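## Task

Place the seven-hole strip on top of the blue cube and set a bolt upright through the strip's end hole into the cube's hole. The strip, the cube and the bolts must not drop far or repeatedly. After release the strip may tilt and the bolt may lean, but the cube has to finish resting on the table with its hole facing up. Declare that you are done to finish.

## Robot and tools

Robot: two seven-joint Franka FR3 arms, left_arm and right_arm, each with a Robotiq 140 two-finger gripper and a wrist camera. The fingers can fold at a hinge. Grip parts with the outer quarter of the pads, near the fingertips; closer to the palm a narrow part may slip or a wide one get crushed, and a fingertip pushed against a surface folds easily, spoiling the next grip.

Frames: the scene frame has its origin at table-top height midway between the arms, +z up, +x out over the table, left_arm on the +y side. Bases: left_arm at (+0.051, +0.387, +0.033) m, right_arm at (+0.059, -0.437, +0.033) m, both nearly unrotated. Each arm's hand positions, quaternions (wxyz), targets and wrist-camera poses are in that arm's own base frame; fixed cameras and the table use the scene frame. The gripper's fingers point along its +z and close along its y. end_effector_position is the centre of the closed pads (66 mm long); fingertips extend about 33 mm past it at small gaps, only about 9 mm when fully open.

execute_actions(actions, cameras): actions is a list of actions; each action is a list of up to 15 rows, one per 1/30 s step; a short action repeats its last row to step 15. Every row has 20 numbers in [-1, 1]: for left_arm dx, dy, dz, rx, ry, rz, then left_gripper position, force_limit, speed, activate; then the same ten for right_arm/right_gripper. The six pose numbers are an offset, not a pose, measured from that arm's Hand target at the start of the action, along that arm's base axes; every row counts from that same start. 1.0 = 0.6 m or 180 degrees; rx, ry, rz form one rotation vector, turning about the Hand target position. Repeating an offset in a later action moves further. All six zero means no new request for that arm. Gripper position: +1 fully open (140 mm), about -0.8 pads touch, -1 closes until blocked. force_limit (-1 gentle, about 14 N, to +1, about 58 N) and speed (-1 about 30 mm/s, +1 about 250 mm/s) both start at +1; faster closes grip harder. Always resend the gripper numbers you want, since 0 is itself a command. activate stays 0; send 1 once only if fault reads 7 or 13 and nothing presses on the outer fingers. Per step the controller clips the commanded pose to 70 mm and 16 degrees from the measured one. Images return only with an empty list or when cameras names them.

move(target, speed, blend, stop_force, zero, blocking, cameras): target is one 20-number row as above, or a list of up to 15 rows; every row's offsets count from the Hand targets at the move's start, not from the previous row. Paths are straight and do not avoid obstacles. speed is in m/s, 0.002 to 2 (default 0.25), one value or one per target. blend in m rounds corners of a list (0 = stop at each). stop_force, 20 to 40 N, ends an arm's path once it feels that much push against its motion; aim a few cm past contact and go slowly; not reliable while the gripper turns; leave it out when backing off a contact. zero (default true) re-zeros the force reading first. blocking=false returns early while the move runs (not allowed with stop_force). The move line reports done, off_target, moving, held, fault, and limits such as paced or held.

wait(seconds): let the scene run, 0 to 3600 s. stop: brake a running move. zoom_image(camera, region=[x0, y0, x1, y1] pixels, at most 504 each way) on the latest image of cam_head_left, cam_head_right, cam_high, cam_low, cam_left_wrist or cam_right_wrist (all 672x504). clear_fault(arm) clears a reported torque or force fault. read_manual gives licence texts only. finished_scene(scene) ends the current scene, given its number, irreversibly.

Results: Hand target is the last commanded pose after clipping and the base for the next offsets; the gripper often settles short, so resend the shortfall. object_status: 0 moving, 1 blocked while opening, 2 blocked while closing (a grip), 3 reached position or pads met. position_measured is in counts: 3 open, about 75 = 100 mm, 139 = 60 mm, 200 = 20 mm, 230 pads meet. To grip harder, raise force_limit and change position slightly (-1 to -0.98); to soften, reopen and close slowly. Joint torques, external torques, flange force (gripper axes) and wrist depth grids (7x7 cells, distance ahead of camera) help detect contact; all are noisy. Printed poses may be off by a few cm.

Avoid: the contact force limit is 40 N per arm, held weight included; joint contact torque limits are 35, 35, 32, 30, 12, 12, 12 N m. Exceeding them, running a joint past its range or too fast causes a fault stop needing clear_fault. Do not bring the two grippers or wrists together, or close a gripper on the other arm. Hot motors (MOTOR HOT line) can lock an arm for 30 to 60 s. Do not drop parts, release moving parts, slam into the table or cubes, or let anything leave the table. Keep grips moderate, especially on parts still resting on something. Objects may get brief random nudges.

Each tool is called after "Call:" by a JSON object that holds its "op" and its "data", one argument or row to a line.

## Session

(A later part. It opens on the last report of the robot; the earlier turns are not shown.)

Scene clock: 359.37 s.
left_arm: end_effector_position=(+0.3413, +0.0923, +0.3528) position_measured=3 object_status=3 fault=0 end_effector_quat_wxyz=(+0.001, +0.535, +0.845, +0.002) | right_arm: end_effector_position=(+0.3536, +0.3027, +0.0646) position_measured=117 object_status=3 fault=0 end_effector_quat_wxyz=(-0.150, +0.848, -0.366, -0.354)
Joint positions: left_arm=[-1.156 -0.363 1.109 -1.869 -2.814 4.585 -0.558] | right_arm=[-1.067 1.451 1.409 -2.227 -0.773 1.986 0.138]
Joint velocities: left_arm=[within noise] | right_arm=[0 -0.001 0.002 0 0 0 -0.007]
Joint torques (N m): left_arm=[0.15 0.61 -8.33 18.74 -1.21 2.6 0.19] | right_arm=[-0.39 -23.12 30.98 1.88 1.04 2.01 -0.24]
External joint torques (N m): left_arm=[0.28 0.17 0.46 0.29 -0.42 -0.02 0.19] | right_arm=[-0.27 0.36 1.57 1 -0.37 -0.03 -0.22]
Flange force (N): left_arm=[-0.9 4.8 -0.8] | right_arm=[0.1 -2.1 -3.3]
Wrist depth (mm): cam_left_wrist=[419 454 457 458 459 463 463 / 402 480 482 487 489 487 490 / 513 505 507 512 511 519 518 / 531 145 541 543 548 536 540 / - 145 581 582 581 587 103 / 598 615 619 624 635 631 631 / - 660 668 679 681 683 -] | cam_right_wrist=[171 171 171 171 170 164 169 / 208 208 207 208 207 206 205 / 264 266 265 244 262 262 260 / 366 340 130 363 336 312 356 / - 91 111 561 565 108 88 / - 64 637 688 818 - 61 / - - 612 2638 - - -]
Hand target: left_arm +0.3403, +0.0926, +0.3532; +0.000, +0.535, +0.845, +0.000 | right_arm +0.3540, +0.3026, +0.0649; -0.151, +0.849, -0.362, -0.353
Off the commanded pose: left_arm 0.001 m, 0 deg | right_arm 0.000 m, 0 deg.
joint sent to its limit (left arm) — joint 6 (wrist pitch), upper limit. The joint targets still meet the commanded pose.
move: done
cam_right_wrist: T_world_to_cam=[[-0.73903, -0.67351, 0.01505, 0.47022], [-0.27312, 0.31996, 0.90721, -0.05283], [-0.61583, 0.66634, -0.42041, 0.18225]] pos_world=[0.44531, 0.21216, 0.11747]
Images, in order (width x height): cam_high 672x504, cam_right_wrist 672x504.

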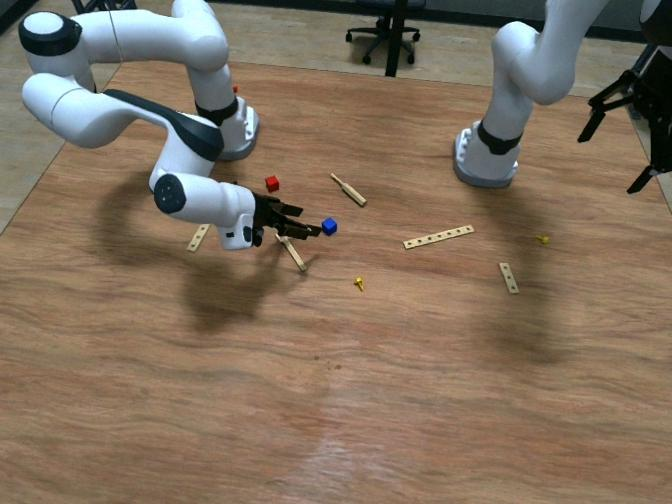

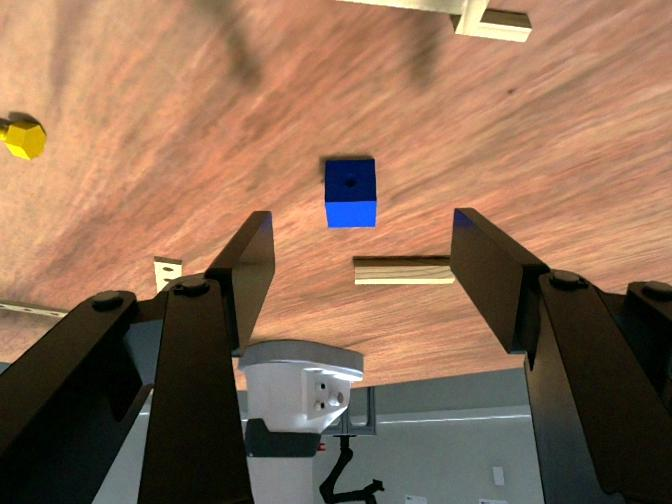

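Call:
{"op": "move", "data": {
  "target": [0,0,0,0,0,0,1,-0.5,0,0,-0.0698,0.07,-0.099,0,0,0,0.1,-0.5,0,0],
  "speed": 0.1,
  "cameras": ["cam_right_wrist","cam_high"]
}}

Scene clock: 374.83 s.
left_arm: end_effector_position=(+0.3413, +0.0923, +0.3528) position_measured=3 object_status=3 fault=0 end_effector_quat_wxyz=(+0.001, +0.535, +0.845, +0.002) | right_arm: end_effector_position=(+0.3122, +0.3442, +0.0064) position_measured=117 object_status=3 fault=0 end_effector_quat_wxyz=(-0.152, +0.850, -0.360, -0.353)
Joint positions: left_arm=[-1.156 -0.363 1.109 -1.869 -2.814 4.585 -0.558] | right_arm=[-0.982 1.482 1.272 -2.288 -0.889 2.155 0.18]
Joint velocities: left_arm=[within noise] | right_arm=[-0.001 -0.001 -0.001 -0.001 0 0.004 0.007]
Joint torques (N m): left_arm=[0.27 0.64 -8.34 18.8 -1.2 2.61 0.19] | right_arm=[0.09 -23.43 28.98 -1.05 0.62 2.65 0.29]
External joint torques (N m): left_arm=[0.3 0.33 0.38 0.27 -0.42 -0.02 0.19] | right_arm=[0.17 -0.79 0.61 0.7 -0.36 0.52 0.31]
Flange force (N): left_arm=[-1.1 4.6 -0.8] | right_arm=[-0.9 -2.0 0.4]
Wrist depth (mm): cam_left_wrist=[418 453 457 457 461 462 466 / 403 479 481 483 488 487 492 / 513 507 511 512 516 517 521 / 532 145 543 545 548 539 539 / - 146 579 581 584 590 103 / 602 619 619 622 626 633 637 / - 654 666 673 677 683 -] | cam_right_wrist=[- 108 108 108 107 106 106 / 138 132 132 130 130 129 128 / 169 167 167 164 165 163 162 / 234 231 145 171 210 195 220 / - 91 128 363 287 108 88 / - 64 568 617 661 - 61 / - - 553 570 - - -]
Hand target: left_arm +0.3403, +0.0926, +0.3532; +0.000, +0.535, +0.845, +0.000 | right_arm +0.3121, +0.3446, +0.0055; -0.151, +0.849, -0.362, -0.353
Off the commanded pose: left_arm 0.001 m, 0 deg | right_arm 0.001 m, 0 deg.
joint sent to its limit (left arm) — joint 6 (wrist pitch), upper limit. The joint targets still meet the commanded pose.
move: done
cam_right_wrist: T_world_to_cam=[[-0.7323, -0.68094, 0.00724, 0.46886], [-0.28114, 0.31198, 0.90754, -0.01928], [-0.62024, 0.66256, -0.4199, 0.10724]] pos_world=[0.40444, 0.25423, 0.05913]
Images, in order (width x height): cam_high 672x504, cam_right_wrist 672x504.

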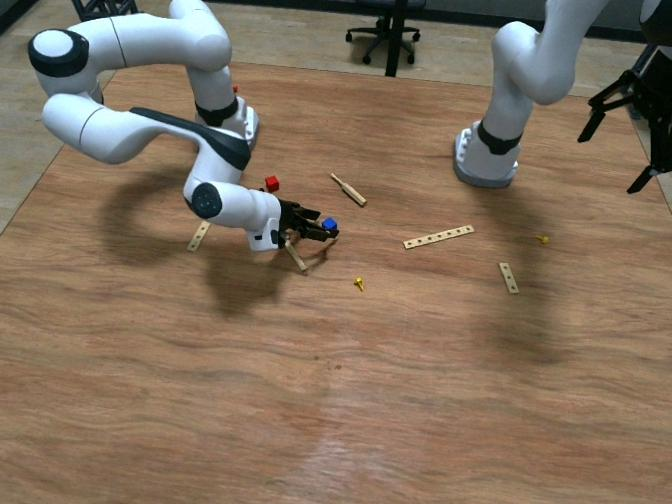

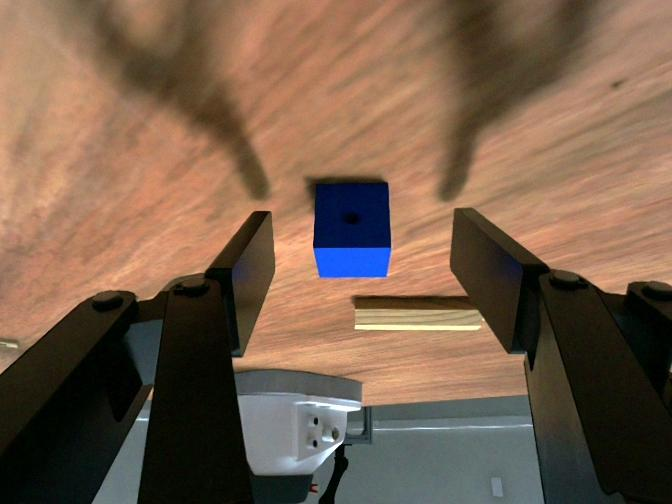

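Call:
{"op": "move", "data": {
  "target": [0,0,0,0,0,0,1,-0.5,0,0,0,0,-0.0,0,0,0,-1,-0.6,-1,0],
  "cameras": ["cam_right_wrist"]
}}

Call:
{"op": "wait", "data": {
  "seconds": 1.2,
  "cameras": ["cam_right_wrist"]
}}

Scene clock: 379.97 s.
left_arm: end_effector_position=(+0.3413, +0.0923, +0.3528) position_measured=3 object_status=3 fault=0 end_effector_quat_wxyz=(+0.001, +0.535, +0.845, +0.002) | right_arm: end_effector_position=(+0.3124, +0.3444, +0.0065) position_measured=185 object_status=0 fault=0 end_effector_quat_wxyz=(-0.152, +0.849, -0.361, -0.354)
Joint positions: left_arm=[-1.156 -0.363 1.109 -1.869 -2.814 4.585 -0.558] | right_arm=[-0.982 1.482 1.272 -2.288 -0.889 2.156 0.183]
Joint torques (N m): left_arm=[0.25 0.61 -8.27 18.83 -1.21 2.6 0.21] | right_arm=[0.7 -23.51 27.49 -1.13 0.1 2.52 0.19]
External joint torques (N m): left_arm=[0.32 0.27 0.48 0.33 -0.42 -0.03 0.21] | right_arm=[0.83 -0.9 -0.81 0.63 -0.89 0.39 0.21]
Flange force (N): left_arm=[-1.0 5.3 -0.9] | right_arm=[0.8 -2.8 4.1]
Wrist depth (mm): cam_left_wrist=[428 452 457 460 457 462 464 / 412 478 481 484 488 489 489 / 512 505 511 512 516 517 521 / 531 145 540 547 548 537 541 / - 145 577 584 588 585 104 / 598 617 621 622 626 630 637 / - 648 662 681 679 681 -] | cam_right_wrist=[- 109 108 108 107 106 106 / 138 132 131 131 130 129 128 / 168 168 168 164 164 164 162 / 232 232 214 158 154 207 222 / 338 81 86 291 84 89 284 / - 68 - 656 - 59 - / - - - - - - 65]
Hand target: left_arm +0.3403, +0.0926, +0.3532; +0.000, +0.535, +0.845, +0.000 | right_arm +0.3121, +0.3446, +0.0055; -0.151, +0.849, -0.362, -0.353
Off the commanded pose: left_arm 0.001 m, 0 deg | right_arm 0.001 m, 0 deg.
joint sent to its limit (left arm) — joint 6 (wrist pitch), upper limit. The joint targets still meet the commanded pose.
move: done
cam_right_wrist: T_world_to_cam=[[-0.734, -0.6791, 0.00811, 0.4691], [-0.27963, 0.31307, 0.90763, -0.02024], [-0.61892, 0.66393, -0.41969, 0.10644]] pos_world=[0.40453, 0.25424, 0.05924]

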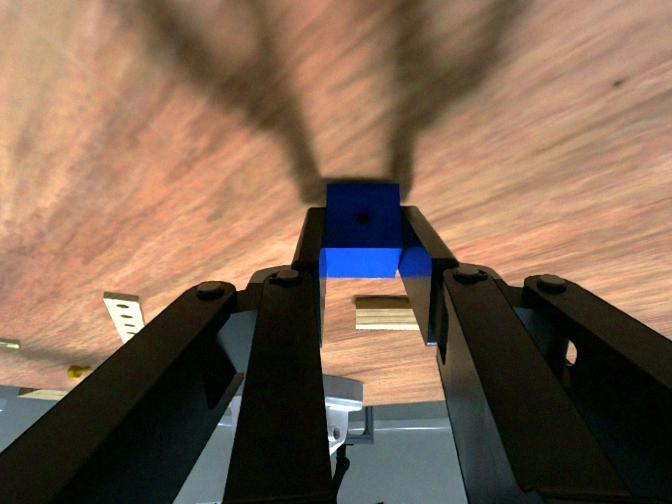

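Scene clock: 381.17 s.
left_arm: end_effector_position=(+0.3413, +0.0923, +0.3528) position_measured=3 object_status=3 fault=0 end_effector_quat_wxyz=(+0.001, +0.535, +0.845, +0.002) | right_arm: end_effector_position=(+0.3124, +0.3444, +0.0065) position_measured=185 object_status=2 fault=0 end_effector_quat_wxyz=(-0.152, +0.849, -0.361, -0.354)
Joint positions: left_arm=[-1.156 -0.363 1.109 -1.869 -2.814 4.585 -0.558] | right_arm=[-0.982 1.482 1.272 -2.288 -0.889 2.156 0.183]
Joint torques (N m): left_arm=[0.24 0.65 -8.32 18.83 -1.21 2.62 0.21] | right_arm=[0.61 -23.46 27.45 -1.07 0.16 2.52 0.16]
External joint torques (N m): left_arm=[0.38 0.24 0.5 0.33 -0.42 -0.01 0.21] | right_arm=[0.59 -0.87 -0.91 0.72 -0.84 0.38 0.18]
Flange force (N): left_arm=[-0.9 5.1 -0.9] | right_arm=[1.2 -2.4 3.9]
Wrist depth (mm): cam_left_wrist=[420 453 456 458 458 461 464 / 411 481 486 482 486 486 490 / 513 511 510 513 511 518 519 / 531 145 543 544 545 537 539 / - 145 577 584 582 590 104 / 602 615 621 624 631 631 630 / - 650 666 677 681 683 -] | cam_right_wrist=[- 108 108 107 107 107 106 / 138 132 132 131 130 129 128 / 169 169 168 163 164 164 162 / 235 232 213 158 153 208 222 / 337 81 86 292 84 89 285 / - 68 - 652 - 59 - / - - - 2518 - - 66]
Hand target: left_arm +0.3403, +0.0926, +0.3532; +0.000, +0.535, +0.845, +0.000 | right_arm +0.3121, +0.3446, +0.0055; -0.151, +0.849, -0.362, -0.353
Tool commands: left_gripper/position=+1.0 left_gripper/force_limit=-0.5 left_gripper/speed=+0.0 left_gripper/activate=+0.0 right_gripper/position=-1.0 right_gripper/force_limit=-0.6 right_gripper/speed=-1.0 right_gripper/activate=+0.0
Off the commanded pose: left_arm 0.001 m, 0 deg | right_arm 0.001 m, 0 deg.
wait: 1.20 s; at rest by 0.17 s
cam_right_wrist: T_world_to_cam=[[-0.7342, -0.67888, 0.00844, 0.46911], [-0.27931, 0.31336, 0.90763, -0.02044], [-0.61881, 0.66403, -0.41969, 0.10637]] pos_world=[0.40453, 0.25424, 0.05924]

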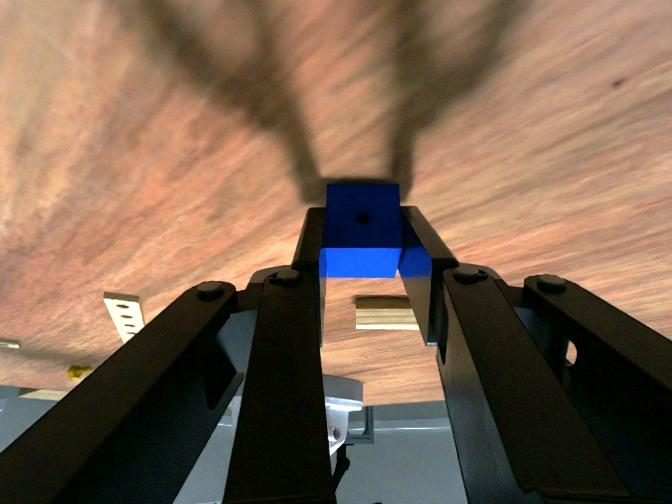

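Call:
{"op": "move", "data": {
  "target": [
    [0,0,0,0,0,0,1,-0.5,0,0,0,0,0.167,0,0,0,-1,-0.6,-1,0],
    [0,0,0,0,0,0,1,-0.5,0,0,-0.0035,0.084,0.24,-0.1807,-0.1729,0,-1,-0.6,-1,0],
    [0,0,0,0,0,0,1,-0.5,0,0,-0.028,0.1095,0.0575,-0.3613,-0.3457,0,-1,-0.6,-1,0]
  ],
  "speed": 0.2,
  "blend": 0.02,
  "cameras": ["cam_right_wrist","cam_head_right"]
}}

Scene clock: 394.33 s.
left_arm: end_effector_position=(+0.3413, +0.0923, +0.3528) position_measured=3 object_status=3 fault=0 end_effector_quat_wxyz=(+0.001, +0.535, +0.845, +0.002) | right_arm: end_effector_position=(+0.2951, +0.4109, +0.0392) position_measured=185 object_status=2 fault=0 end_effector_quat_wxyz=(+0.150, +0.852, -0.359, +0.350)
Joint positions: left_arm=[-1.156 -0.363 1.109 -1.869 -2.814 4.585 -0.558] | right_arm=[0.607 0.661 0.775 -1.958 -1.048 1.653 1.162]
Joint velocities: left_arm=[within noise] | right_arm=[-0.001 -0.001 0.001 -0.002 0 0 0.006]
Joint torques (N m): left_arm=[0.22 0.68 -8.32 18.76 -1.19 2.61 0.17] | right_arm=[0.11 -36.78 12.56 17.25 0.04 -0.07 0.31]
External joint torques (N m): left_arm=[0.3 0.34 0.44 0.25 -0.41 -0.02 0.17] | right_arm=[0.19 -0.05 -0.29 0.81 0.17 -0.13 0.29]
Flange force (N): left_arm=[-1.1 4.9 -0.7] | right_arm=[-2.2 -2.6 -1.2]
Wrist depth (mm): cam_left_wrist=[421 455 456 458 460 462 464 / 404 479 481 482 487 489 491 / 506 507 511 514 516 518 519 / 531 145 543 543 547 535 539 / - 145 577 582 588 588 104 / 600 619 622 624 628 631 631 / - 646 668 670 675 681 -] | cam_right_wrist=[313 309 307 306 301 301 300 / 282 280 278 276 274 272 272 / 257 250 254 252 249 248 247 / 235 234 233 158 153 228 228 / 221 87 86 210 127 89 213 / - 68 - 199 - 59 - / - - - 186 - - 66]
Hand target: left_arm +0.3403, +0.0926, +0.3532; +0.000, +0.535, +0.845, +0.000 | right_arm +0.2953, +0.4103, +0.0400; +0.150, +0.850, -0.362, +0.351
Off the commanded pose: left_arm 0.001 m, 0 deg | right_arm 0.001 m, 0 deg.
joint sent to its limit (left arm) — joint 6 (wrist pitch), upper limit. The joint targets still meet the commanded pose.
move: done
cam_right_wrist: T_world_to_cam=[[-0.72412, -0.68953, -0.01389, 0.50352], [-0.62174, 0.66138, -0.41955, -0.06573], [0.29849, -0.29517, -0.90762, 0.20773]] pos_world=[0.26174, 0.45198, 0.16796]
Images, in order (width x height): cam_head_right 672x504, cam_right_wrist 672x504.

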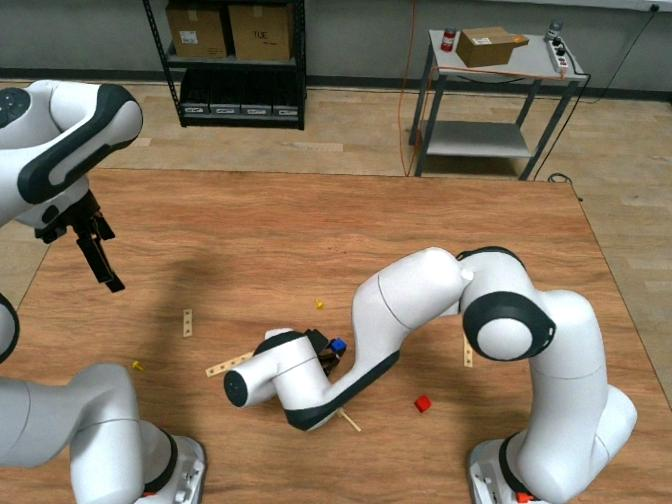

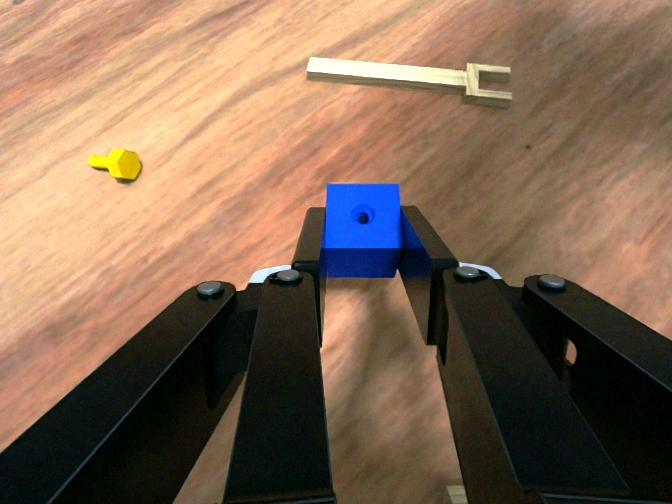

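Call:
{"op": "move", "data": {
  "target": [0,0,0,0,0,0,1,-0.5,0,0,0,0,-0.049,0,0,0,-1,-0.6,-1,0],
  "speed": 0.08,
  "cameras": ["cam_right_wrist"]
}}

Scene clock: 399.30 s.
left_arm: end_effector_position=(+0.3413, +0.0923, +0.3528) position_measured=3 object_status=3 fault=0 end_effector_quat_wxyz=(+0.001, +0.535, +0.845, +0.002) | right_arm: end_effector_position=(+0.2949, +0.4090, +0.0112) position_measured=185 object_status=2 fault=0 end_effector_quat_wxyz=(+0.153, +0.851, -0.361, +0.350)
Joint positions: left_arm=[-1.156 -0.363 1.109 -1.869 -2.814 4.585 -0.558] | right_arm=[0.631 0.72 0.743 -1.944 -1.08 1.669 1.197]
Joint velocities: left_arm=[within noise] | right_arm=[0 0 0 -0.001 0 0.001 0.004]
Joint torques (N m): left_arm=[0.25 0.64 -8.33 18.74 -1.2 2.63 0.18] | right_arm=[0.1 -37.55 13.12 16.42 -0.51 0.37 0.24]
External joint torques (N m): left_arm=[0.33 0.28 0.42 0.25 -0.42 0 0.18] | right_arm=[0.23 0.45 -0.18 0.82 -0.43 0.37 0.22]
Flange force (N): left_arm=[-0.9 4.4 -0.7] | right_arm=[-3.5 -3.4 0.5]
Wrist depth (mm): cam_left_wrist=[419 453 457 456 460 463 463 / 403 480 483 483 486 487 490 / 511 508 510 513 513 516 519 / 527 145 540 544 545 540 544 / - 146 577 579 582 587 103 / 431 619 621 628 628 628 633 / - 660 668 673 675 679 -] | cam_right_wrist=[270 268 268 260 252 262 261 / 245 242 241 238 238 237 235 / 221 221 220 219 217 216 215 / 203 203 202 158 153 199 197 / 190 87 86 182 127 89 186 / - 68 - 173 172 59 - / - - - 161 - - 66]
Hand target: left_arm +0.3403, +0.0926, +0.3532; +0.000, +0.535, +0.845, +0.000 | right_arm +0.2953, +0.4103, +0.0106; +0.150, +0.850, -0.362, +0.351
Off the commanded pose: left_arm 0.001 m, 0 deg | right_arm 0.002 m, 0 deg.
joint sent to its limit (left arm) — joint 6 (wrist pitch), upper limit. The joint targets still meet the commanded pose.
move: done
cam_right_wrist: T_world_to_cam=[[-0.72774, -0.68576, -0.01154, 0.50112], [-0.61787, 0.66282, -0.42297, -0.07802], [0.2977, -0.30069, -0.90607, 0.18432]] pos_world=[0.26161, 0.45078, 0.13979]

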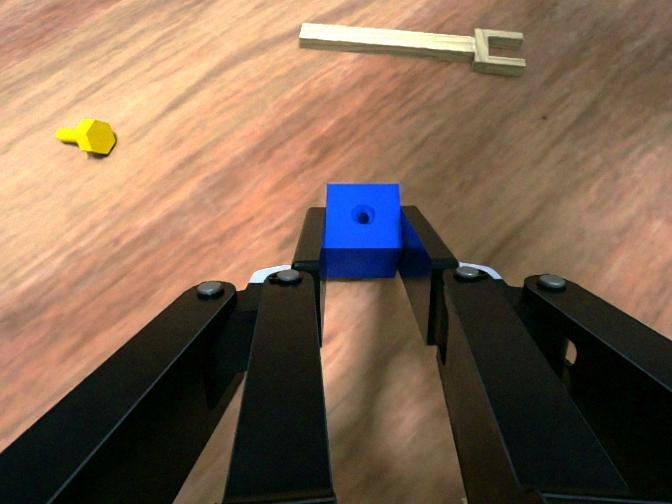

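Call:
{"op": "move", "data": {
  "target": [0,0,0,0,0,0,1,-0.5,0,0,0,0,-0.003,0,0,0,-1,-0.6,-1,0],
  "speed": 0.05
}}

Scene clock: 401.83 s.
left_arm: end_effector_position=(+0.3413, +0.0923, +0.3528) position_measured=3 object_status=3 fault=0 end_effector_quat_wxyz=(+0.001, +0.535, +0.845, +0.002) | right_arm: end_effector_position=(+0.2950, +0.4090, +0.0095) position_measured=185 object_status=2 fault=0 end_effector_quat_wxyz=(+0.153, +0.851, -0.361, +0.351)
Joint positions: left_arm=[-1.156 -0.363 1.109 -1.869 -2.814 4.585 -0.558] | right_arm=[0.631 0.724 0.742 -1.943 -1.083 1.669 1.201]
Joint torques (N m): left_arm=[0.17 0.61 -8.3 18.75 -1.2 2.62 0.22] | right_arm=[-0.13 -37.37 13.46 16.3 -0.55 0.36 0.21]
External joint torques (N m): left_arm=[0.25 0.27 0.46 0.23 -0.42 -0.02 0.22] | right_arm=[-0.15 0.57 0.06 0.86 -0.49 0.35 0.19]
Flange force (N): left_arm=[-1.1 5.2 -0.7] | right_arm=[-3.0 -3.4 0.7]
Wrist depth (mm): cam_left_wrist=[421 454 455 456 463 462 463 / 403 479 482 483 484 488 492 / 511 510 511 512 516 517 519 / 527 145 545 544 552 537 541 / - 145 581 582 582 590 104 / 431 619 624 626 626 633 633 / - 668 673 673 679 685 -] | cam_right_wrist=[269 267 266 257 251 259 257 / 243 241 238 237 236 234 234 / 220 219 219 217 215 214 213 / 201 201 200 158 154 197 196 / 189 87 86 181 127 89 184 / - 68 - 173 170 59 - / - - - 160 - - 66]
Hand target: left_arm +0.3403, +0.0926, +0.3532; +0.000, +0.535, +0.845, +0.000 | right_arm +0.2953, +0.4103, +0.0088; +0.150, +0.850, -0.362, +0.351
Off the commanded pose: left_arm 0.001 m, 0 deg | right_arm 0.002 m, 0 deg.
joint sent to its limit (left arm) — joint 6 (wrist pitch), upper limit. The joint targets still meet the commanded pose.
move: done

Call:
{"op": "move", "data": {
  "target": [0,0,0,0,0,0,1,-0.5,0,0,0,0,-0.003,0,0,0,-1,-0.6,-1,0],
  "speed": 0.05
}}

Scene clock: 404.40 s.
left_arm: end_effector_position=(+0.3413, +0.0923, +0.3528) position_measured=3 object_status=3 fault=0 end_effector_quat_wxyz=(+0.001, +0.535, +0.845, +0.002) | right_arm: end_effector_position=(+0.2950, +0.4090, +0.0077) position_measured=185 object_status=2 fault=0 end_effector_quat_wxyz=(+0.153, +0.851, -0.361, +0.351)
Joint positions: left_arm=[-1.156 -0.363 1.109 -1.869 -2.814 4.585 -0.558] | right_arm=[0.632 0.728 0.741 -1.942 -1.085 1.67 1.203]
Joint velocities: left_arm=[within noise] | right_arm=[-0.001 -0.001 0 0.001 -0.001 0 0.004]
Joint torques (N m): left_arm=[0.17 0.63 -8.35 18.81 -1.19 2.62 0.21] | right_arm=[-0.16 -37.4 13.6 16.35 -0.48 0.35 0.22]
External joint torques (N m): left_arm=[0.22 0.31 0.37 0.31 -0.41 -0.01 0.21] | right_arm=[-0.13 0.74 0.12 0.89 -0.41 0.33 0.2]
Flange force (N): left_arm=[-1.2 5.0 -0.9] | right_arm=[-3.4 -3.6 0.6]
Wrist depth (mm): cam_left_wrist=[421 452 459 458 457 463 463 / 403 478 482 482 486 489 492 / 512 507 511 513 513 513 519 / 528 145 543 544 547 535 541 / - 146 576 579 581 585 103 / 426 619 624 621 628 635 631 / - 664 668 677 677 683 -] | cam_right_wrist=[267 265 263 255 249 257 256 / 239 239 237 235 233 233 231 / 218 216 215 214 213 211 211 / 200 199 198 158 153 195 194 / 188 87 86 179 127 89 182 / - 68 - 171 169 59 - / - - - 158 158 - 66]
Hand target: left_arm +0.3403, +0.0926, +0.3532; +0.000, +0.535, +0.845, +0.000 | right_arm +0.2953, +0.4103, +0.0070; +0.150, +0.850, -0.362, +0.351
Off the commanded pose: left_arm 0.001 m, 0 deg | right_arm 0.002 m, 0 deg.
joint sent to its limit (left arm) — joint 6 (wrist pitch), upper limit. The joint targets still meet the commanded pose.
move: done

Call:
{"op": "move", "data": {
  "target": [0,0,0,0,0,0,1,-0.5,0,0,0,0,-0.004,0,0,0,-1,-0.6,-1,0],
  "speed": 0.05,
  "cameras": ["cam_high","cam_right_wrist"]
}}

Call:
{"op": "zoom_image", "data": {
  "camera": "cam_high",
  "region": [310, 190, 370, 250]
}}

Scene clock: 407.03 s.
left_arm: end_effector_position=(+0.3413, +0.0923, +0.3528) position_measured=3 object_status=3 fault=0 end_effector_quat_wxyz=(+0.001, +0.535, +0.845, +0.002) | right_arm: end_effector_position=(+0.2950, +0.4090, +0.0054) position_measured=185 object_status=2 fault=0 end_effector_quat_wxyz=(+0.153, +0.851, -0.361, +0.351)
Joint positions: left_arm=[-1.156 -0.363 1.109 -1.869 -2.814 4.585 -0.558] | right_arm=[0.633 0.734 0.739 -1.94 -1.089 1.671 1.206]
Joint torques (N m): left_arm=[0.17 0.6 -8.3 18.82 -1.19 2.61 0.18] | right_arm=[-0.15 -37.6 13.67 16.41 -0.54 0.38 0.26]
External joint torques (N m): left_arm=[0.17 0.3 0.36 0.31 -0.41 -0.02 0.18] | right_arm=[-0.29 0.66 0 1.04 -0.48 0.35 0.24]
Flange force (N): left_arm=[-1.3 5.1 -0.9] | right_arm=[-3.4 -3.9 0.7]
Wrist depth (mm): cam_left_wrist=[416 455 455 459 459 463 462 / 401 482 479 487 484 487 492 / 512 510 507 513 514 518 519 / 532 146 541 545 550 540 541 / - 145 577 584 582 592 103 / - 610 622 624 630 631 631 / - 664 668 670 673 685 -] | cam_right_wrist=[263 260 259 252 250 254 253 / 236 235 233 232 231 229 228 / 216 213 212 211 210 209 208 / 197 196 196 158 153 192 191 / 185 87 86 177 127 89 180 / - 67 - 169 166 59 - / - - - 156 156 - 65]
Hand target: left_arm +0.3403, +0.0926, +0.3532; +0.000, +0.535, +0.845, +0.000 | right_arm +0.2953, +0.4103, +0.0046; +0.150, +0.850, -0.362, +0.351
Off the commanded pose: left_arm 0.001 m, 0 deg | right_arm 0.002 m, 0 deg.
joint sent to its limit (left arm) — joint 6 (wrist pitch), upper limit. The joint targets still meet the commanded pose.
move: done
cam_right_wrist: T_world_to_cam=[[-0.72829, -0.68515, -0.01263, 0.50107], [-0.61694, 0.66358, -0.42315, -0.08104], [0.2983, -0.30039, -0.90597, 0.17876]] pos_world=[0.26161, 0.45078, 0.13398]

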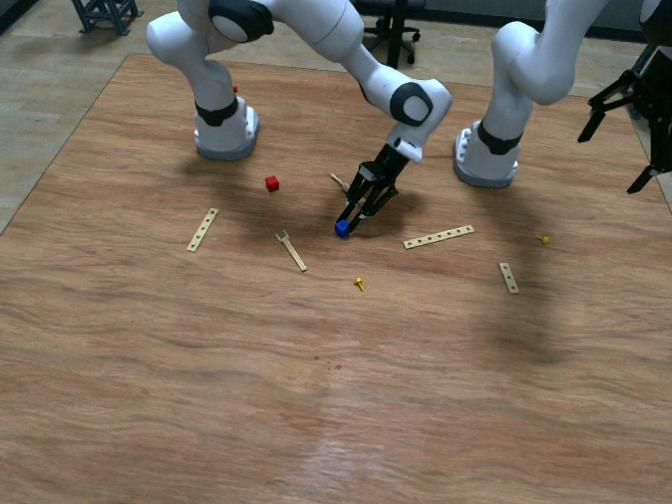

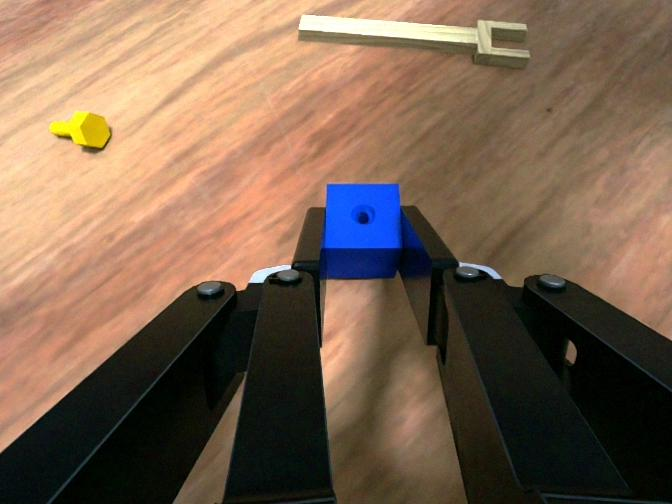

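Scaled by 8.400 from the camera's image (finer frame: 960x720).

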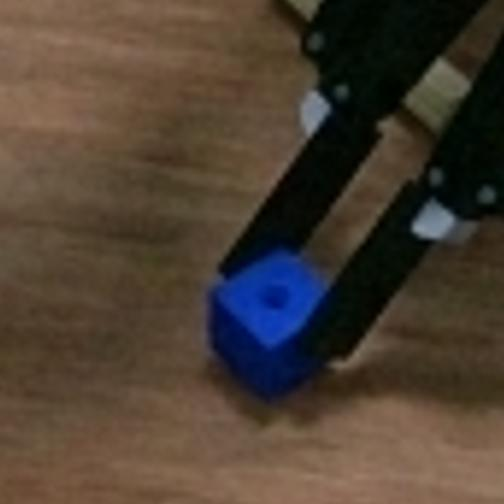

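Call:
{"op": "move", "data": {
  "target": [0,0,0,0,0,0,1,-0.5,0,0,0,0,-0.012,0,0,0,-1,-0.6,-1,0],
  "speed": 0.01,
  "stop_force": 20
}}

Scene clock: 410.77 s.
left_arm: end_effector_position=(+0.3413, +0.0923, +0.3528) position_measured=3 object_status=3 fault=0 end_effector_quat_wxyz=(+0.001, +0.535, +0.845, +0.002) | right_arm: end_effector_position=(+0.2948, +0.4090, +0.0000) position_measured=185 object_status=2 fault=0 end_effector_quat_wxyz=(+0.153, +0.850, -0.361, +0.351)
Joint positions: left_arm=[-1.156 -0.363 1.109 -1.869 -2.814 4.585 -0.558] | right_arm=[0.637 0.747 0.735 -1.936 -1.097 1.671 1.214]
Joint torques (N m): left_arm=[0.23 0.64 -8.32 18.71 -1.21 2.6 0.15] | right_arm=[-0.39 -35.94 12.89 16.2 -1.07 1.28 0.33]
External joint torques (N m): left_arm=[0.32 0.27 0.45 0.21 -0.43 -0.03 0.15] | right_arm=[-0.28 2.55 -0.73 0.96 -1.01 1.28 0.3]
Flange force (N): left_arm=[-1.0 4.5 -0.5] | right_arm=[-8.1 -6.8 4.6]
Wrist depth (mm): cam_left_wrist=[420 453 458 459 462 464 464 / 401 480 483 484 488 489 489 / 501 510 512 516 514 518 518 / 529 145 543 540 551 536 537 / - 146 574 577 588 593 104 / 421 612 621 626 624 630 631 / - 660 668 677 681 679 -] | cam_right_wrist=[256 254 252 244 243 241 246 / 230 229 227 225 223 223 221 / 208 207 206 205 203 202 201 / 191 190 190 158 154 186 186 / 179 87 86 169 127 89 174 / - 68 - 164 161 59 - / - - - 151 151 - 65]
Hand target: left_arm +0.3403, +0.0926, +0.3532; +0.000, +0.535, +0.845, +0.000 | right_arm +0.2953, +0.4103, -0.0026; +0.150, +0.850, -0.362, +0.351
Off the commanded pose: left_arm 0.001 m, 0 deg | right_arm 0.003 m, 0 deg.
joint sent to its limit (left arm) — joint 6 (wrist pitch), upper limit. The joint targets still meet the commanded pose.
move: done

Call:
{"op": "move", "data": {
  "target": [
    [0,0,0,0,0,0,1,-0.5,0,0,0,0,0.002,0,0,0,-1,-0.6,-1,0],
    [0,0,0,0,0,0,1,-0.5,0,0,0,0,0.002,0,0,0,0.0,-0.6,-0.9,0]
  ],
  "speed": 0.05,
  "cameras": ["cam_right_wrist"]
}}

Scene clock: 414.63 s.
left_arm: end_effector_position=(+0.3413, +0.0923, +0.3528) position_measured=3 object_status=3 fault=0 end_effector_quat_wxyz=(+0.001, +0.535, +0.845, +0.002) | right_arm: end_effector_position=(+0.2946, +0.4096, -0.0004) position_measured=129 object_status=0 fault=0 end_effector_quat_wxyz=(+0.152, +0.851, -0.361, +0.351)
Joint positions: left_arm=[-1.156 -0.363 1.109 -1.869 -2.814 4.585 -0.558] | right_arm=[0.637 0.747 0.735 -1.936 -1.098 1.674 1.214]
Joint torques (N m): left_arm=[0.18 0.57 -8.29 18.78 -1.19 2.62 0.16] | right_arm=[-0.28 -37.75 13.61 15.76 -0.45 0.41 0.25]
External joint torques (N m): left_arm=[0.15 0.3 0.33 0.28 -0.42 -0.02 0.16] | right_arm=[-0.08 0.74 0.06 0.49 -0.39 0.41 0.23]
Flange force (N): left_arm=[-1.3 4.8 -0.9] | right_arm=[-2.8 -2.2 1.1]
Wrist depth (mm): cam_left_wrist=[417 452 454 458 463 463 466 / 401 480 483 488 488 488 491 / 505 507 511 513 516 516 523 / 532 145 540 547 547 537 540 / - 145 581 588 587 590 104 / 424 612 624 622 633 631 633 / - 670 668 677 675 679 -] | cam_right_wrist=[254 254 251 243 242 241 244 / 230 227 226 224 224 222 221 / 208 206 205 204 203 202 201 / 191 190 144 175 181 185 185 / - 90 110 174 173 107 88 / - 75 158 162 160 - 62 / - - 151 151 150 - -]
Hand target: left_arm +0.3403, +0.0926, +0.3532; +0.000, +0.535, +0.845, +0.000 | right_arm +0.2953, +0.4103, -0.0014; +0.150, +0.850, -0.362, +0.351
Off the commanded pose: left_arm 0.001 m, 0 deg | right_arm 0.001 m, 0 deg.
joint sent to its limit (left arm) — joint 6 (wrist pitch), upper limit. The joint targets still meet the commanded pose.
move: done
cam_right_wrist: T_world_to_cam=[[-0.72796, -0.68548, -0.01397, 0.50122], [-0.61684, 0.66369, -0.42311, -0.08422], [0.2993, -0.29939, -0.90597, 0.17308]] pos_world=[0.26111, 0.45129, 0.12817]

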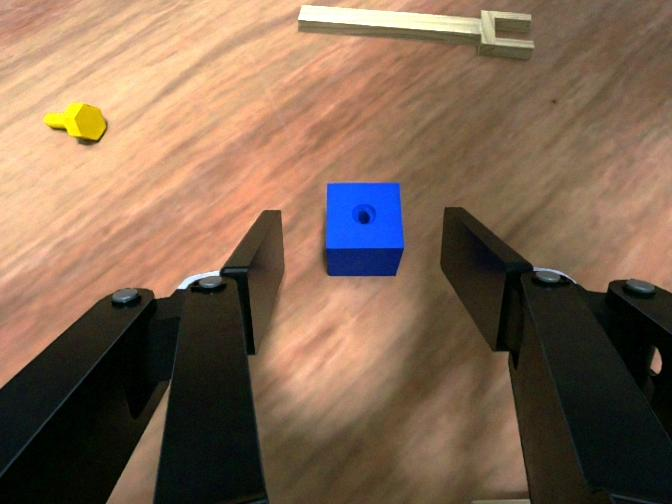

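Call:
{"op": "move", "data": {
  "target": [
    [0,0,0,0,0,0,1,-0.5,0,0,-0.0815,0.0852,0.1178,0,0,0,0,-0.5,0,0],
    [0,0,0,0,0,0,1,-0.5,0,0,0.008,0.016,0.30,0.019,0.132,0.2,0,-0.5,0,0],
    [0,0,0,0,0,0,1,-0.5,0,0,0.2595,0.0403,0.2023,0.0379,0.265,0.3996,0,-0.5,0,0]
  ],
  "speed": 0.25,
  "blend": 0.03,
  "cameras": ["cam_right_wrist","cam_head_right","cam_high"]
}}

Scene clock: 463.23 s.
left_arm: end_effector_position=(+0.3413, +0.0923, +0.3528) position_measured=3 object_status=3 fault=0 end_effector_quat_wxyz=(+0.001, +0.535, +0.845, +0.002) | right_arm: end_effector_position=(+0.4512, +0.4342, +0.1196) position_measured=129 object_status=3 fault=0 end_effector_quat_wxyz=(+0.000, +0.967, +0.255, +0.000)
Joint positions: left_arm=[-1.156 -0.363 1.109 -1.869 -2.814 4.585 -0.558] | right_arm=[-0.34 1.07 1.467 -1.801 -1.098 1.77 -0.699]
Joint velocities: left_arm=[within noise] | right_arm=[0 0 0.001 0.001 0 0 -0.005]
Joint torques (N m): left_arm=[0.22 0.55 -8.37 18.78 -1.19 2.61 0.23] | right_arm=[0.07 -31.25 29.11 12.71 0.69 2.59 -0.12]
External joint torques (N m): left_arm=[0.26 0.21 0.34 0.29 -0.41 -0.02 0.23] | right_arm=[0.31 0.15 0.84 0.81 -0.08 -0.04 -0.12]
Flange force (N): left_arm=[-0.9 4.3 -0.8] | right_arm=[3.3 -1.0 -1.6]
Wrist depth (mm): cam_left_wrist=[421 455 457 460 459 462 464 / 403 481 482 483 488 484 492 / 519 511 511 512 510 514 519 / 531 145 541 548 548 537 539 / - 145 581 584 587 590 103 / 602 615 619 624 630 630 633 / - 662 666 670 670 683 -] | cam_right_wrist=[263 263 263 263 262 263 263 / 277 276 277 276 276 276 276 / 293 291 293 294 293 292 291 / 312 311 134 312 305 304 309 / - 90 111 330 331 108 88 / - 75 346 353 351 - 61 / - - 379 379 379 - -]
Hand target: left_arm +0.3403, +0.0926, +0.3532; +0.000, +0.535, +0.845, +0.000 | right_arm +0.4510, +0.4345, +0.1200; +0.000, +0.966, +0.258, +0.000
Off the commanded pose: left_arm 0.001 m, 0 deg | right_arm 0.001 m, 0 deg.
joint sent to its limit (left arm) — joint 6 (wrist pitch), upper limit. The joint targets still meet the commanded pose.
move: done
cam_right_wrist: T_world_to_cam=[[0.47434, -0.88032, -0.00649, 0.17487], [-0.82667, -0.44794, 0.34054, 0.53287], [-0.30269, -0.15617, -0.94021, 0.45582]] pos_world=[0.49553, 0.46382, 0.24824]
Images, in order (width x height): cam_head_right 672x504, cam_high 672x504, cam_right_wrist 672x504.

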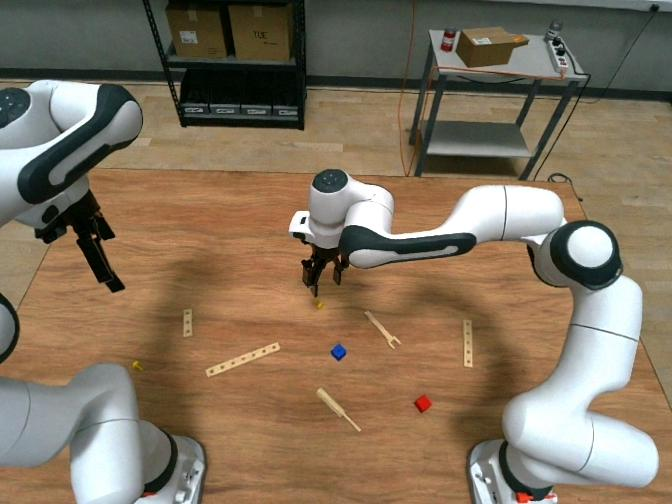

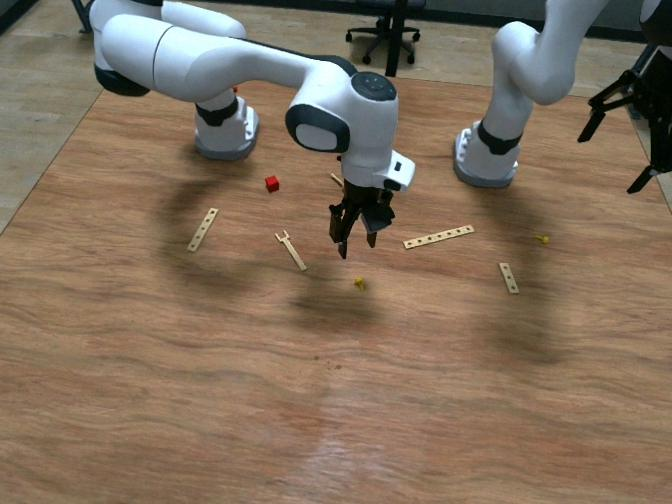

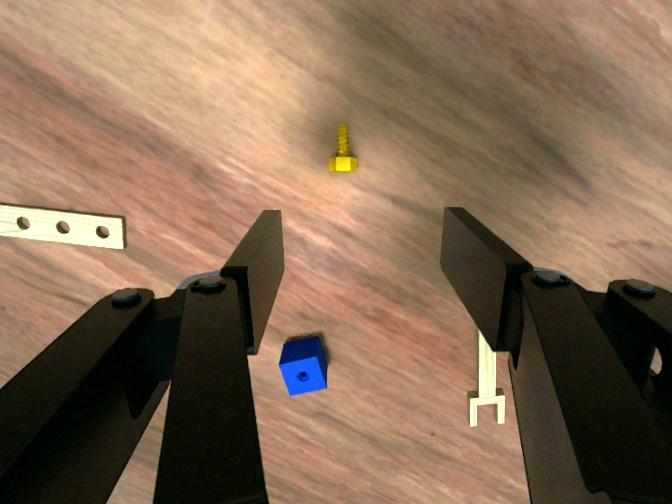

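Call:
{"op": "zoom_image", "data": {
  "camera": "cam_right_wrist",
  "region": [310, 110, 380, 180]
}}

Call:
{"op": "zoom_image", "data": {
  "camera": "cam_right_wrist",
  "region": [270, 330, 340, 400]
}}

Call:
{"op": "zoom_image", "data": {
  "camera": "cam_right_wrist",
  "region": [70, 190, 140, 260]
}}

Scaled by 7.200 from the camera's image (finer frame: 960x720).

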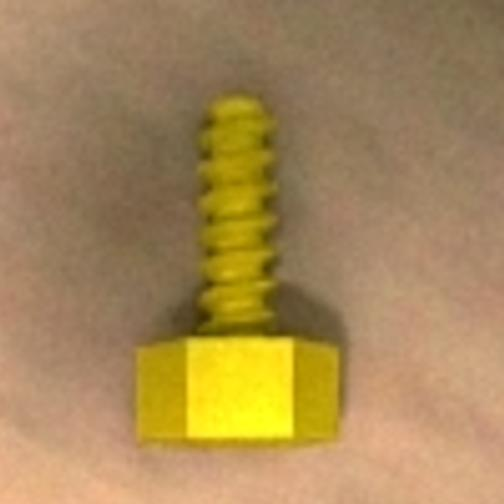

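Scaled by 7.200 from the camera's image (finer frame: 960x720).

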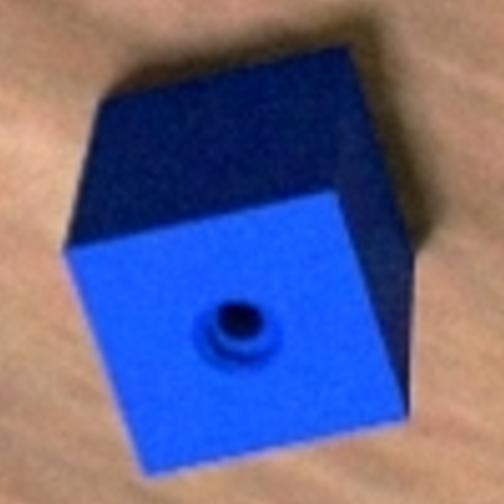

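Scaled by 7.200 from the camera's image (finer frame: 960x720).

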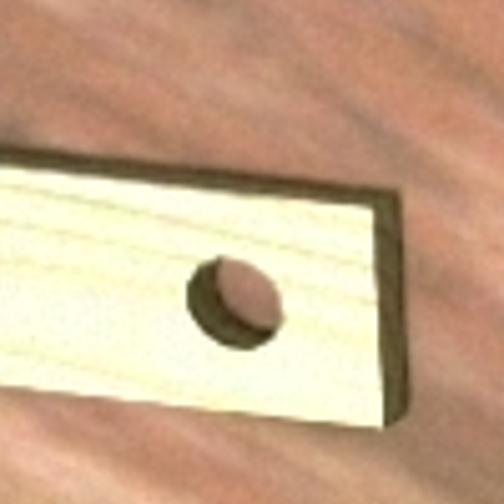

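Call:
{"op": "move", "data": {
  "target": [0,0,0,0,0,0,1,-0.5,0,0,-0.0075,0.007,-0.132,0.0213,-0.039,-0.005,0,-0.5,0,0],
  "speed": 0.15,
  "cameras": ["cam_right_wrist"]
}}

Call:
{"op": "zoom_image", "data": {
  "camera": "cam_right_wrist",
  "region": [230, 120, 480, 370]
}}

Scene clock: 527.27 s.
left_arm: end_effector_position=(+0.3413, +0.0923, +0.3528) position_measured=3 object_status=3 fault=0 end_effector_quat_wxyz=(+0.001, +0.535, +0.845, +0.002) | right_arm: end_effector_position=(+0.4459, +0.4391, +0.0414) position_measured=129 object_status=3 fault=0 end_effector_quat_wxyz=(-0.016, +0.965, +0.253, +0.067)
Joint positions: left_arm=[-1.156 -0.363 1.109 -1.869 -2.814 4.585 -0.558] | right_arm=[-0.377 1.108 1.36 -1.987 -1.336 2.001 -0.54]
Joint velocities: left_arm=[within noise] | right_arm=[0.001 0 0.001 0.001 0 -0.001 0.005]
Joint torques (N m): left_arm=[0.24 0.6 -8.37 18.81 -1.2 2.64 0.19] | right_arm=[-0.33 -29.49 28.61 10.22 0.2 3.18 0.21]
External joint torques (N m): left_arm=[0.33 0.19 0.4 0.33 -0.42 0 0.19] | right_arm=[-0.08 -0.03 0.46 0.16 -0.37 0.43 0.21]
Flange force (N): left_arm=[-0.8 4.4 -1.0] | right_arm=[-0.8 0.1 0.2]
Wrist depth (mm): cam_left_wrist=[418 453 456 458 461 464 463 / 400 481 484 486 488 488 489 / 514 511 511 511 516 517 519 / 533 145 547 543 544 536 537 / - 145 576 585 584 584 104 / 602 613 619 622 630 633 633 / - 662 654 677 675 687 -] | cam_right_wrist=[204 204 205 205 204 204 204 / 210 211 211 210 211 212 211 / 218 218 218 217 218 219 219 / 226 226 144 225 222 222 226 / - 90 111 233 233 107 88 / - 75 238 242 242 - 61 / - - - 248 251 - -]
Hand target: left_arm +0.3403, +0.0926, +0.3532; +0.000, +0.535, +0.845, +0.000 | right_arm +0.4465, +0.4387, +0.0408; -0.016, +0.966, +0.250, +0.068
Off the commanded pose: left_arm 0.001 m, 0 deg | right_arm 0.001 m, 0 deg.
joint sent to its limit (left arm) — joint 6 (wrist pitch), upper limit. The joint targets still meet the commanded pose.
move: done
cam_right_wrist: T_world_to_cam=[[0.47244, -0.88135, -0.00531, 0.18251], [-0.86145, -0.46303, 0.20857, 0.58492], [-0.18628, -0.09397, -0.97799, 0.30391]] pos_world=[0.47427, 0.46025, 0.1762]

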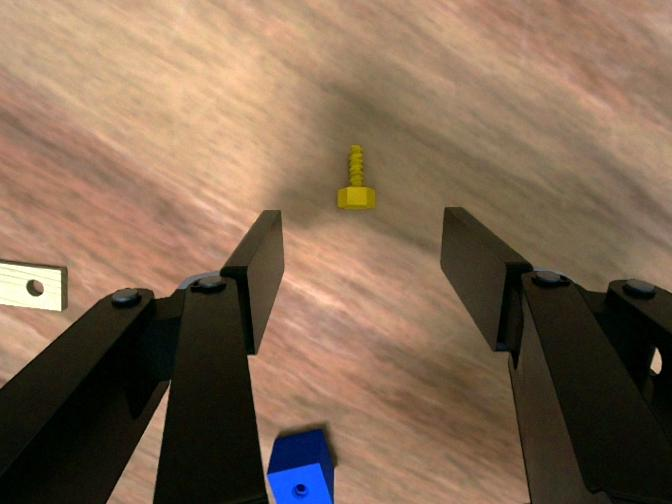

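Scaled by 2.016 from the camera's image (finer frame: 960x720).

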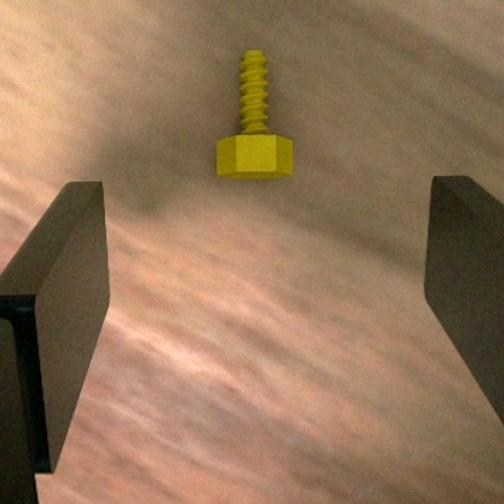

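Call:
{"op": "move", "data": {
  "target": [0,0,0,0,0,0,1,-0.5,0,0,0.005,0.003,-0.057,0,0,0,0.2,-0.5,0,0],
  "speed": 0.1,
  "cameras": ["cam_right_wrist"]
}}

Call:
{"op": "zoom_image", "data": {
  "camera": "cam_right_wrist",
  "region": [230, 120, 480, 370]
}}

Scene clock: 540.40 s.
left_arm: end_effector_position=(+0.3413, +0.0923, +0.3528) position_measured=3 object_status=3 fault=0 end_effector_quat_wxyz=(+0.001, +0.535, +0.845, +0.002) | right_arm: end_effector_position=(+0.4492, +0.4391, +0.0070) position_measured=104 object_status=3 fault=0 end_effector_quat_wxyz=(-0.014, +0.965, +0.252, +0.067)
Joint positions: left_arm=[-1.156 -0.363 1.109 -1.869 -2.814 4.585 -0.558] | right_arm=[-0.345 1.146 1.296 -1.971 -1.39 2.037 -0.524]
Joint velocities: left_arm=[within noise] | right_arm=[0 0 0 0.002 -0.002 0.005 0.006]
Joint torques (N m): left_arm=[0.17 0.61 -8.3 18.78 -1.21 2.63 0.23] | right_arm=[0.11 -30.29 29.01 9.87 0.22 3.15 0.24]
External joint torques (N m): left_arm=[0.17 0.34 0.4 0.22 -0.43 -0.01 0.23] | right_arm=[0.3 0.63 0.65 0.84 -0.35 0.4 0.24]
Flange force (N): left_arm=[-1.3 5.3 -0.7] | right_arm=[2.8 -1.8 1.5]
Wrist depth (mm): cam_left_wrist=[423 452 456 458 459 461 464 / 403 480 481 482 484 488 488 / 507 508 511 512 513 517 521 / 529 146 543 547 551 537 540 / - 146 576 581 587 587 104 / 593 615 621 626 624 633 633 / - 662 646 666 679 687 -] | cam_right_wrist=[173 173 173 174 173 173 173 / 178 178 179 178 179 179 178 / 185 184 185 183 184 184 185 / 191 190 148 191 191 139 191 / - 87 195 197 198 109 84 / - 61 204 205 204 - 61 / - - 213 211 213 - -]
Hand target: left_arm +0.3403, +0.0926, +0.3532; +0.000, +0.535, +0.845, +0.000 | right_arm +0.4495, +0.4405, +0.0066; -0.016, +0.966, +0.250, +0.068
Off the commanded pose: left_arm 0.001 m, 0 deg | right_arm 0.002 m, 0 deg.
joint sent to its limit (left arm) — joint 6 (wrist pitch), upper limit. The joint targets still meet the commanded pose.
move: done
cam_right_wrist: T_world_to_cam=[[0.47162, -0.8818, -0.00284, 0.18123], [-0.86203, -0.46172, 0.20909, 0.59455], [-0.18568, -0.09616, -0.97789, 0.27151]] pos_world=[0.47746, 0.46044, 0.14171]

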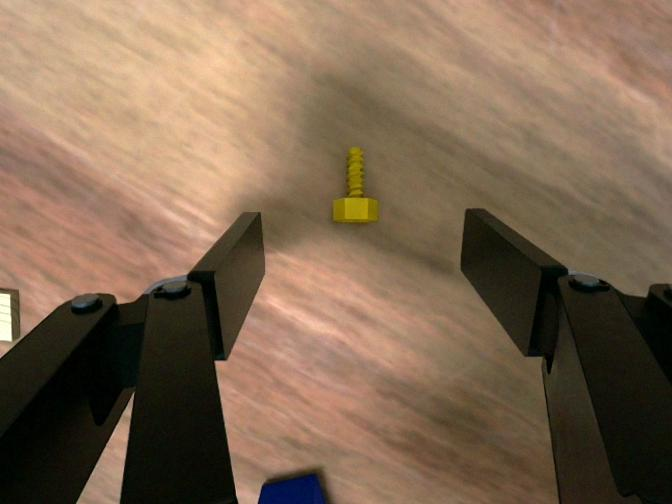

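Scaled by 2.016 from the camera's image (finer frame: 960x720).

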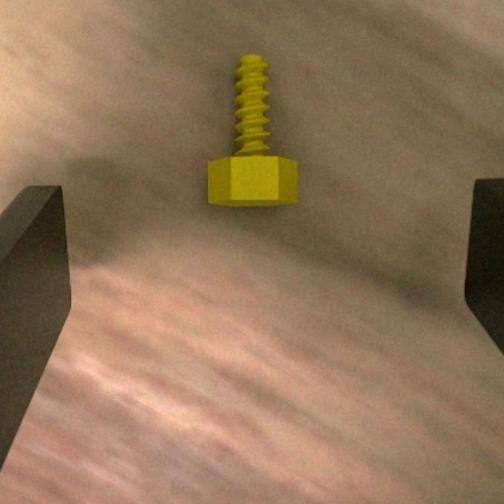

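Call:
{"op": "move", "data": {
  "target": [
    [0,0,0,0,0,0,1,-0.5,0,0,0.002,0.0053,-0.0105,0,0,0,0.2,-0.5,0,0],
    [0,0,0,0,0,0,1,-0.5,0,0,0.002,0.0053,-0.0105,0,0,0,-0.35,-0.6,-0.5,0]
  ],
  "speed": 0.05,
  "cameras": ["cam_right_wrist"]
}}

Call:
{"op": "zoom_image", "data": {
  "camera": "cam_right_wrist",
  "region": [270, 150, 450, 330]
}}

Scene clock: 550.63 s.
left_arm: end_effector_position=(+0.3413, +0.0923, +0.3528) position_measured=3 object_status=3 fault=0 end_effector_quat_wxyz=(+0.001, +0.535, +0.845, +0.002) | right_arm: end_effector_position=(+0.4505, +0.4426, +0.0010) position_measured=173 object_status=0 fault=0 end_effector_quat_wxyz=(-0.015, +0.965, +0.252, +0.067)
Joint positions: left_arm=[-1.156 -0.363 1.109 -1.869 -2.814 4.585 -0.558] | right_arm=[-0.33 1.155 1.283 -1.958 -1.399 2.043 -0.52]
Joint torques (N m): left_arm=[0.23 0.6 -8.33 18.77 -1.2 2.63 0.24] | right_arm=[0.04 -30.84 28.87 9.75 0.2 3.17 0.23]
External joint torques (N m): left_arm=[0.36 0.2 0.47 0.29 -0.41 0 0.24] | right_arm=[0.23 0.52 0.54 0.91 -0.37 0.43 0.22]
Flange force (N): left_arm=[-0.7 4.8 -0.8] | right_arm=[2.9 -1.7 1.7]
Wrist depth (mm): cam_left_wrist=[420 455 459 459 462 462 465 / 412 479 483 486 487 484 491 / 510 508 507 513 516 516 519 / 528 145 543 547 547 537 543 / - 145 579 582 584 585 104 / 602 617 628 622 628 633 633 / - 662 650 666 679 687 -] | cam_right_wrist=[167 168 168 168 168 168 167 / 173 173 173 173 173 173 173 / 179 179 179 178 179 179 179 / 185 185 183 184 182 184 185 / 190 87 86 191 190 92 189 / - 68 - 198 198 59 - / - - - 206 206 - 68]
Hand target: left_arm +0.3403, +0.0926, +0.3532; +0.000, +0.535, +0.845, +0.000 | right_arm +0.4507, +0.4437, +0.0003; -0.016, +0.966, +0.250, +0.068
Off the commanded pose: left_arm 0.001 m, 0 deg | right_arm 0.001 m, 0 deg.
joint sent to its limit (left arm) — joint 6 (wrist pitch), upper limit. The joint targets still meet the commanded pose.
move: done
cam_right_wrist: T_world_to_cam=[[0.47034, -0.88248, -0.00383, 0.18466], [-0.86275, -0.46073, 0.20831, 0.59849], [-0.18559, -0.09467, -0.97806, 0.26549]] pos_world=[0.47876, 0.46384, 0.1357]

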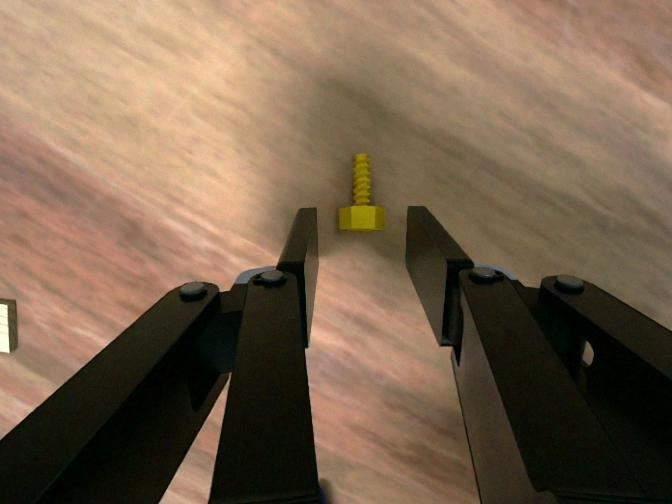

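Scaled by 2.800 from the camera's image (finer frame: 960x720).

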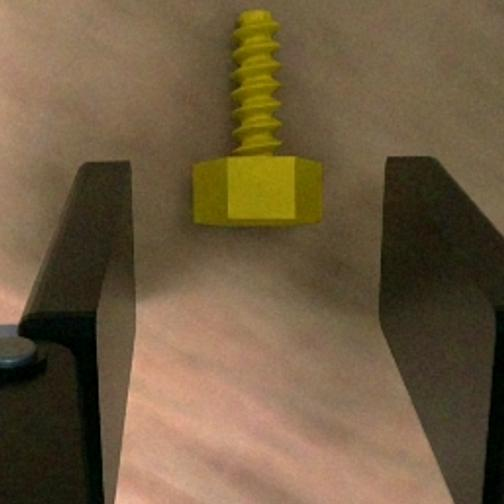

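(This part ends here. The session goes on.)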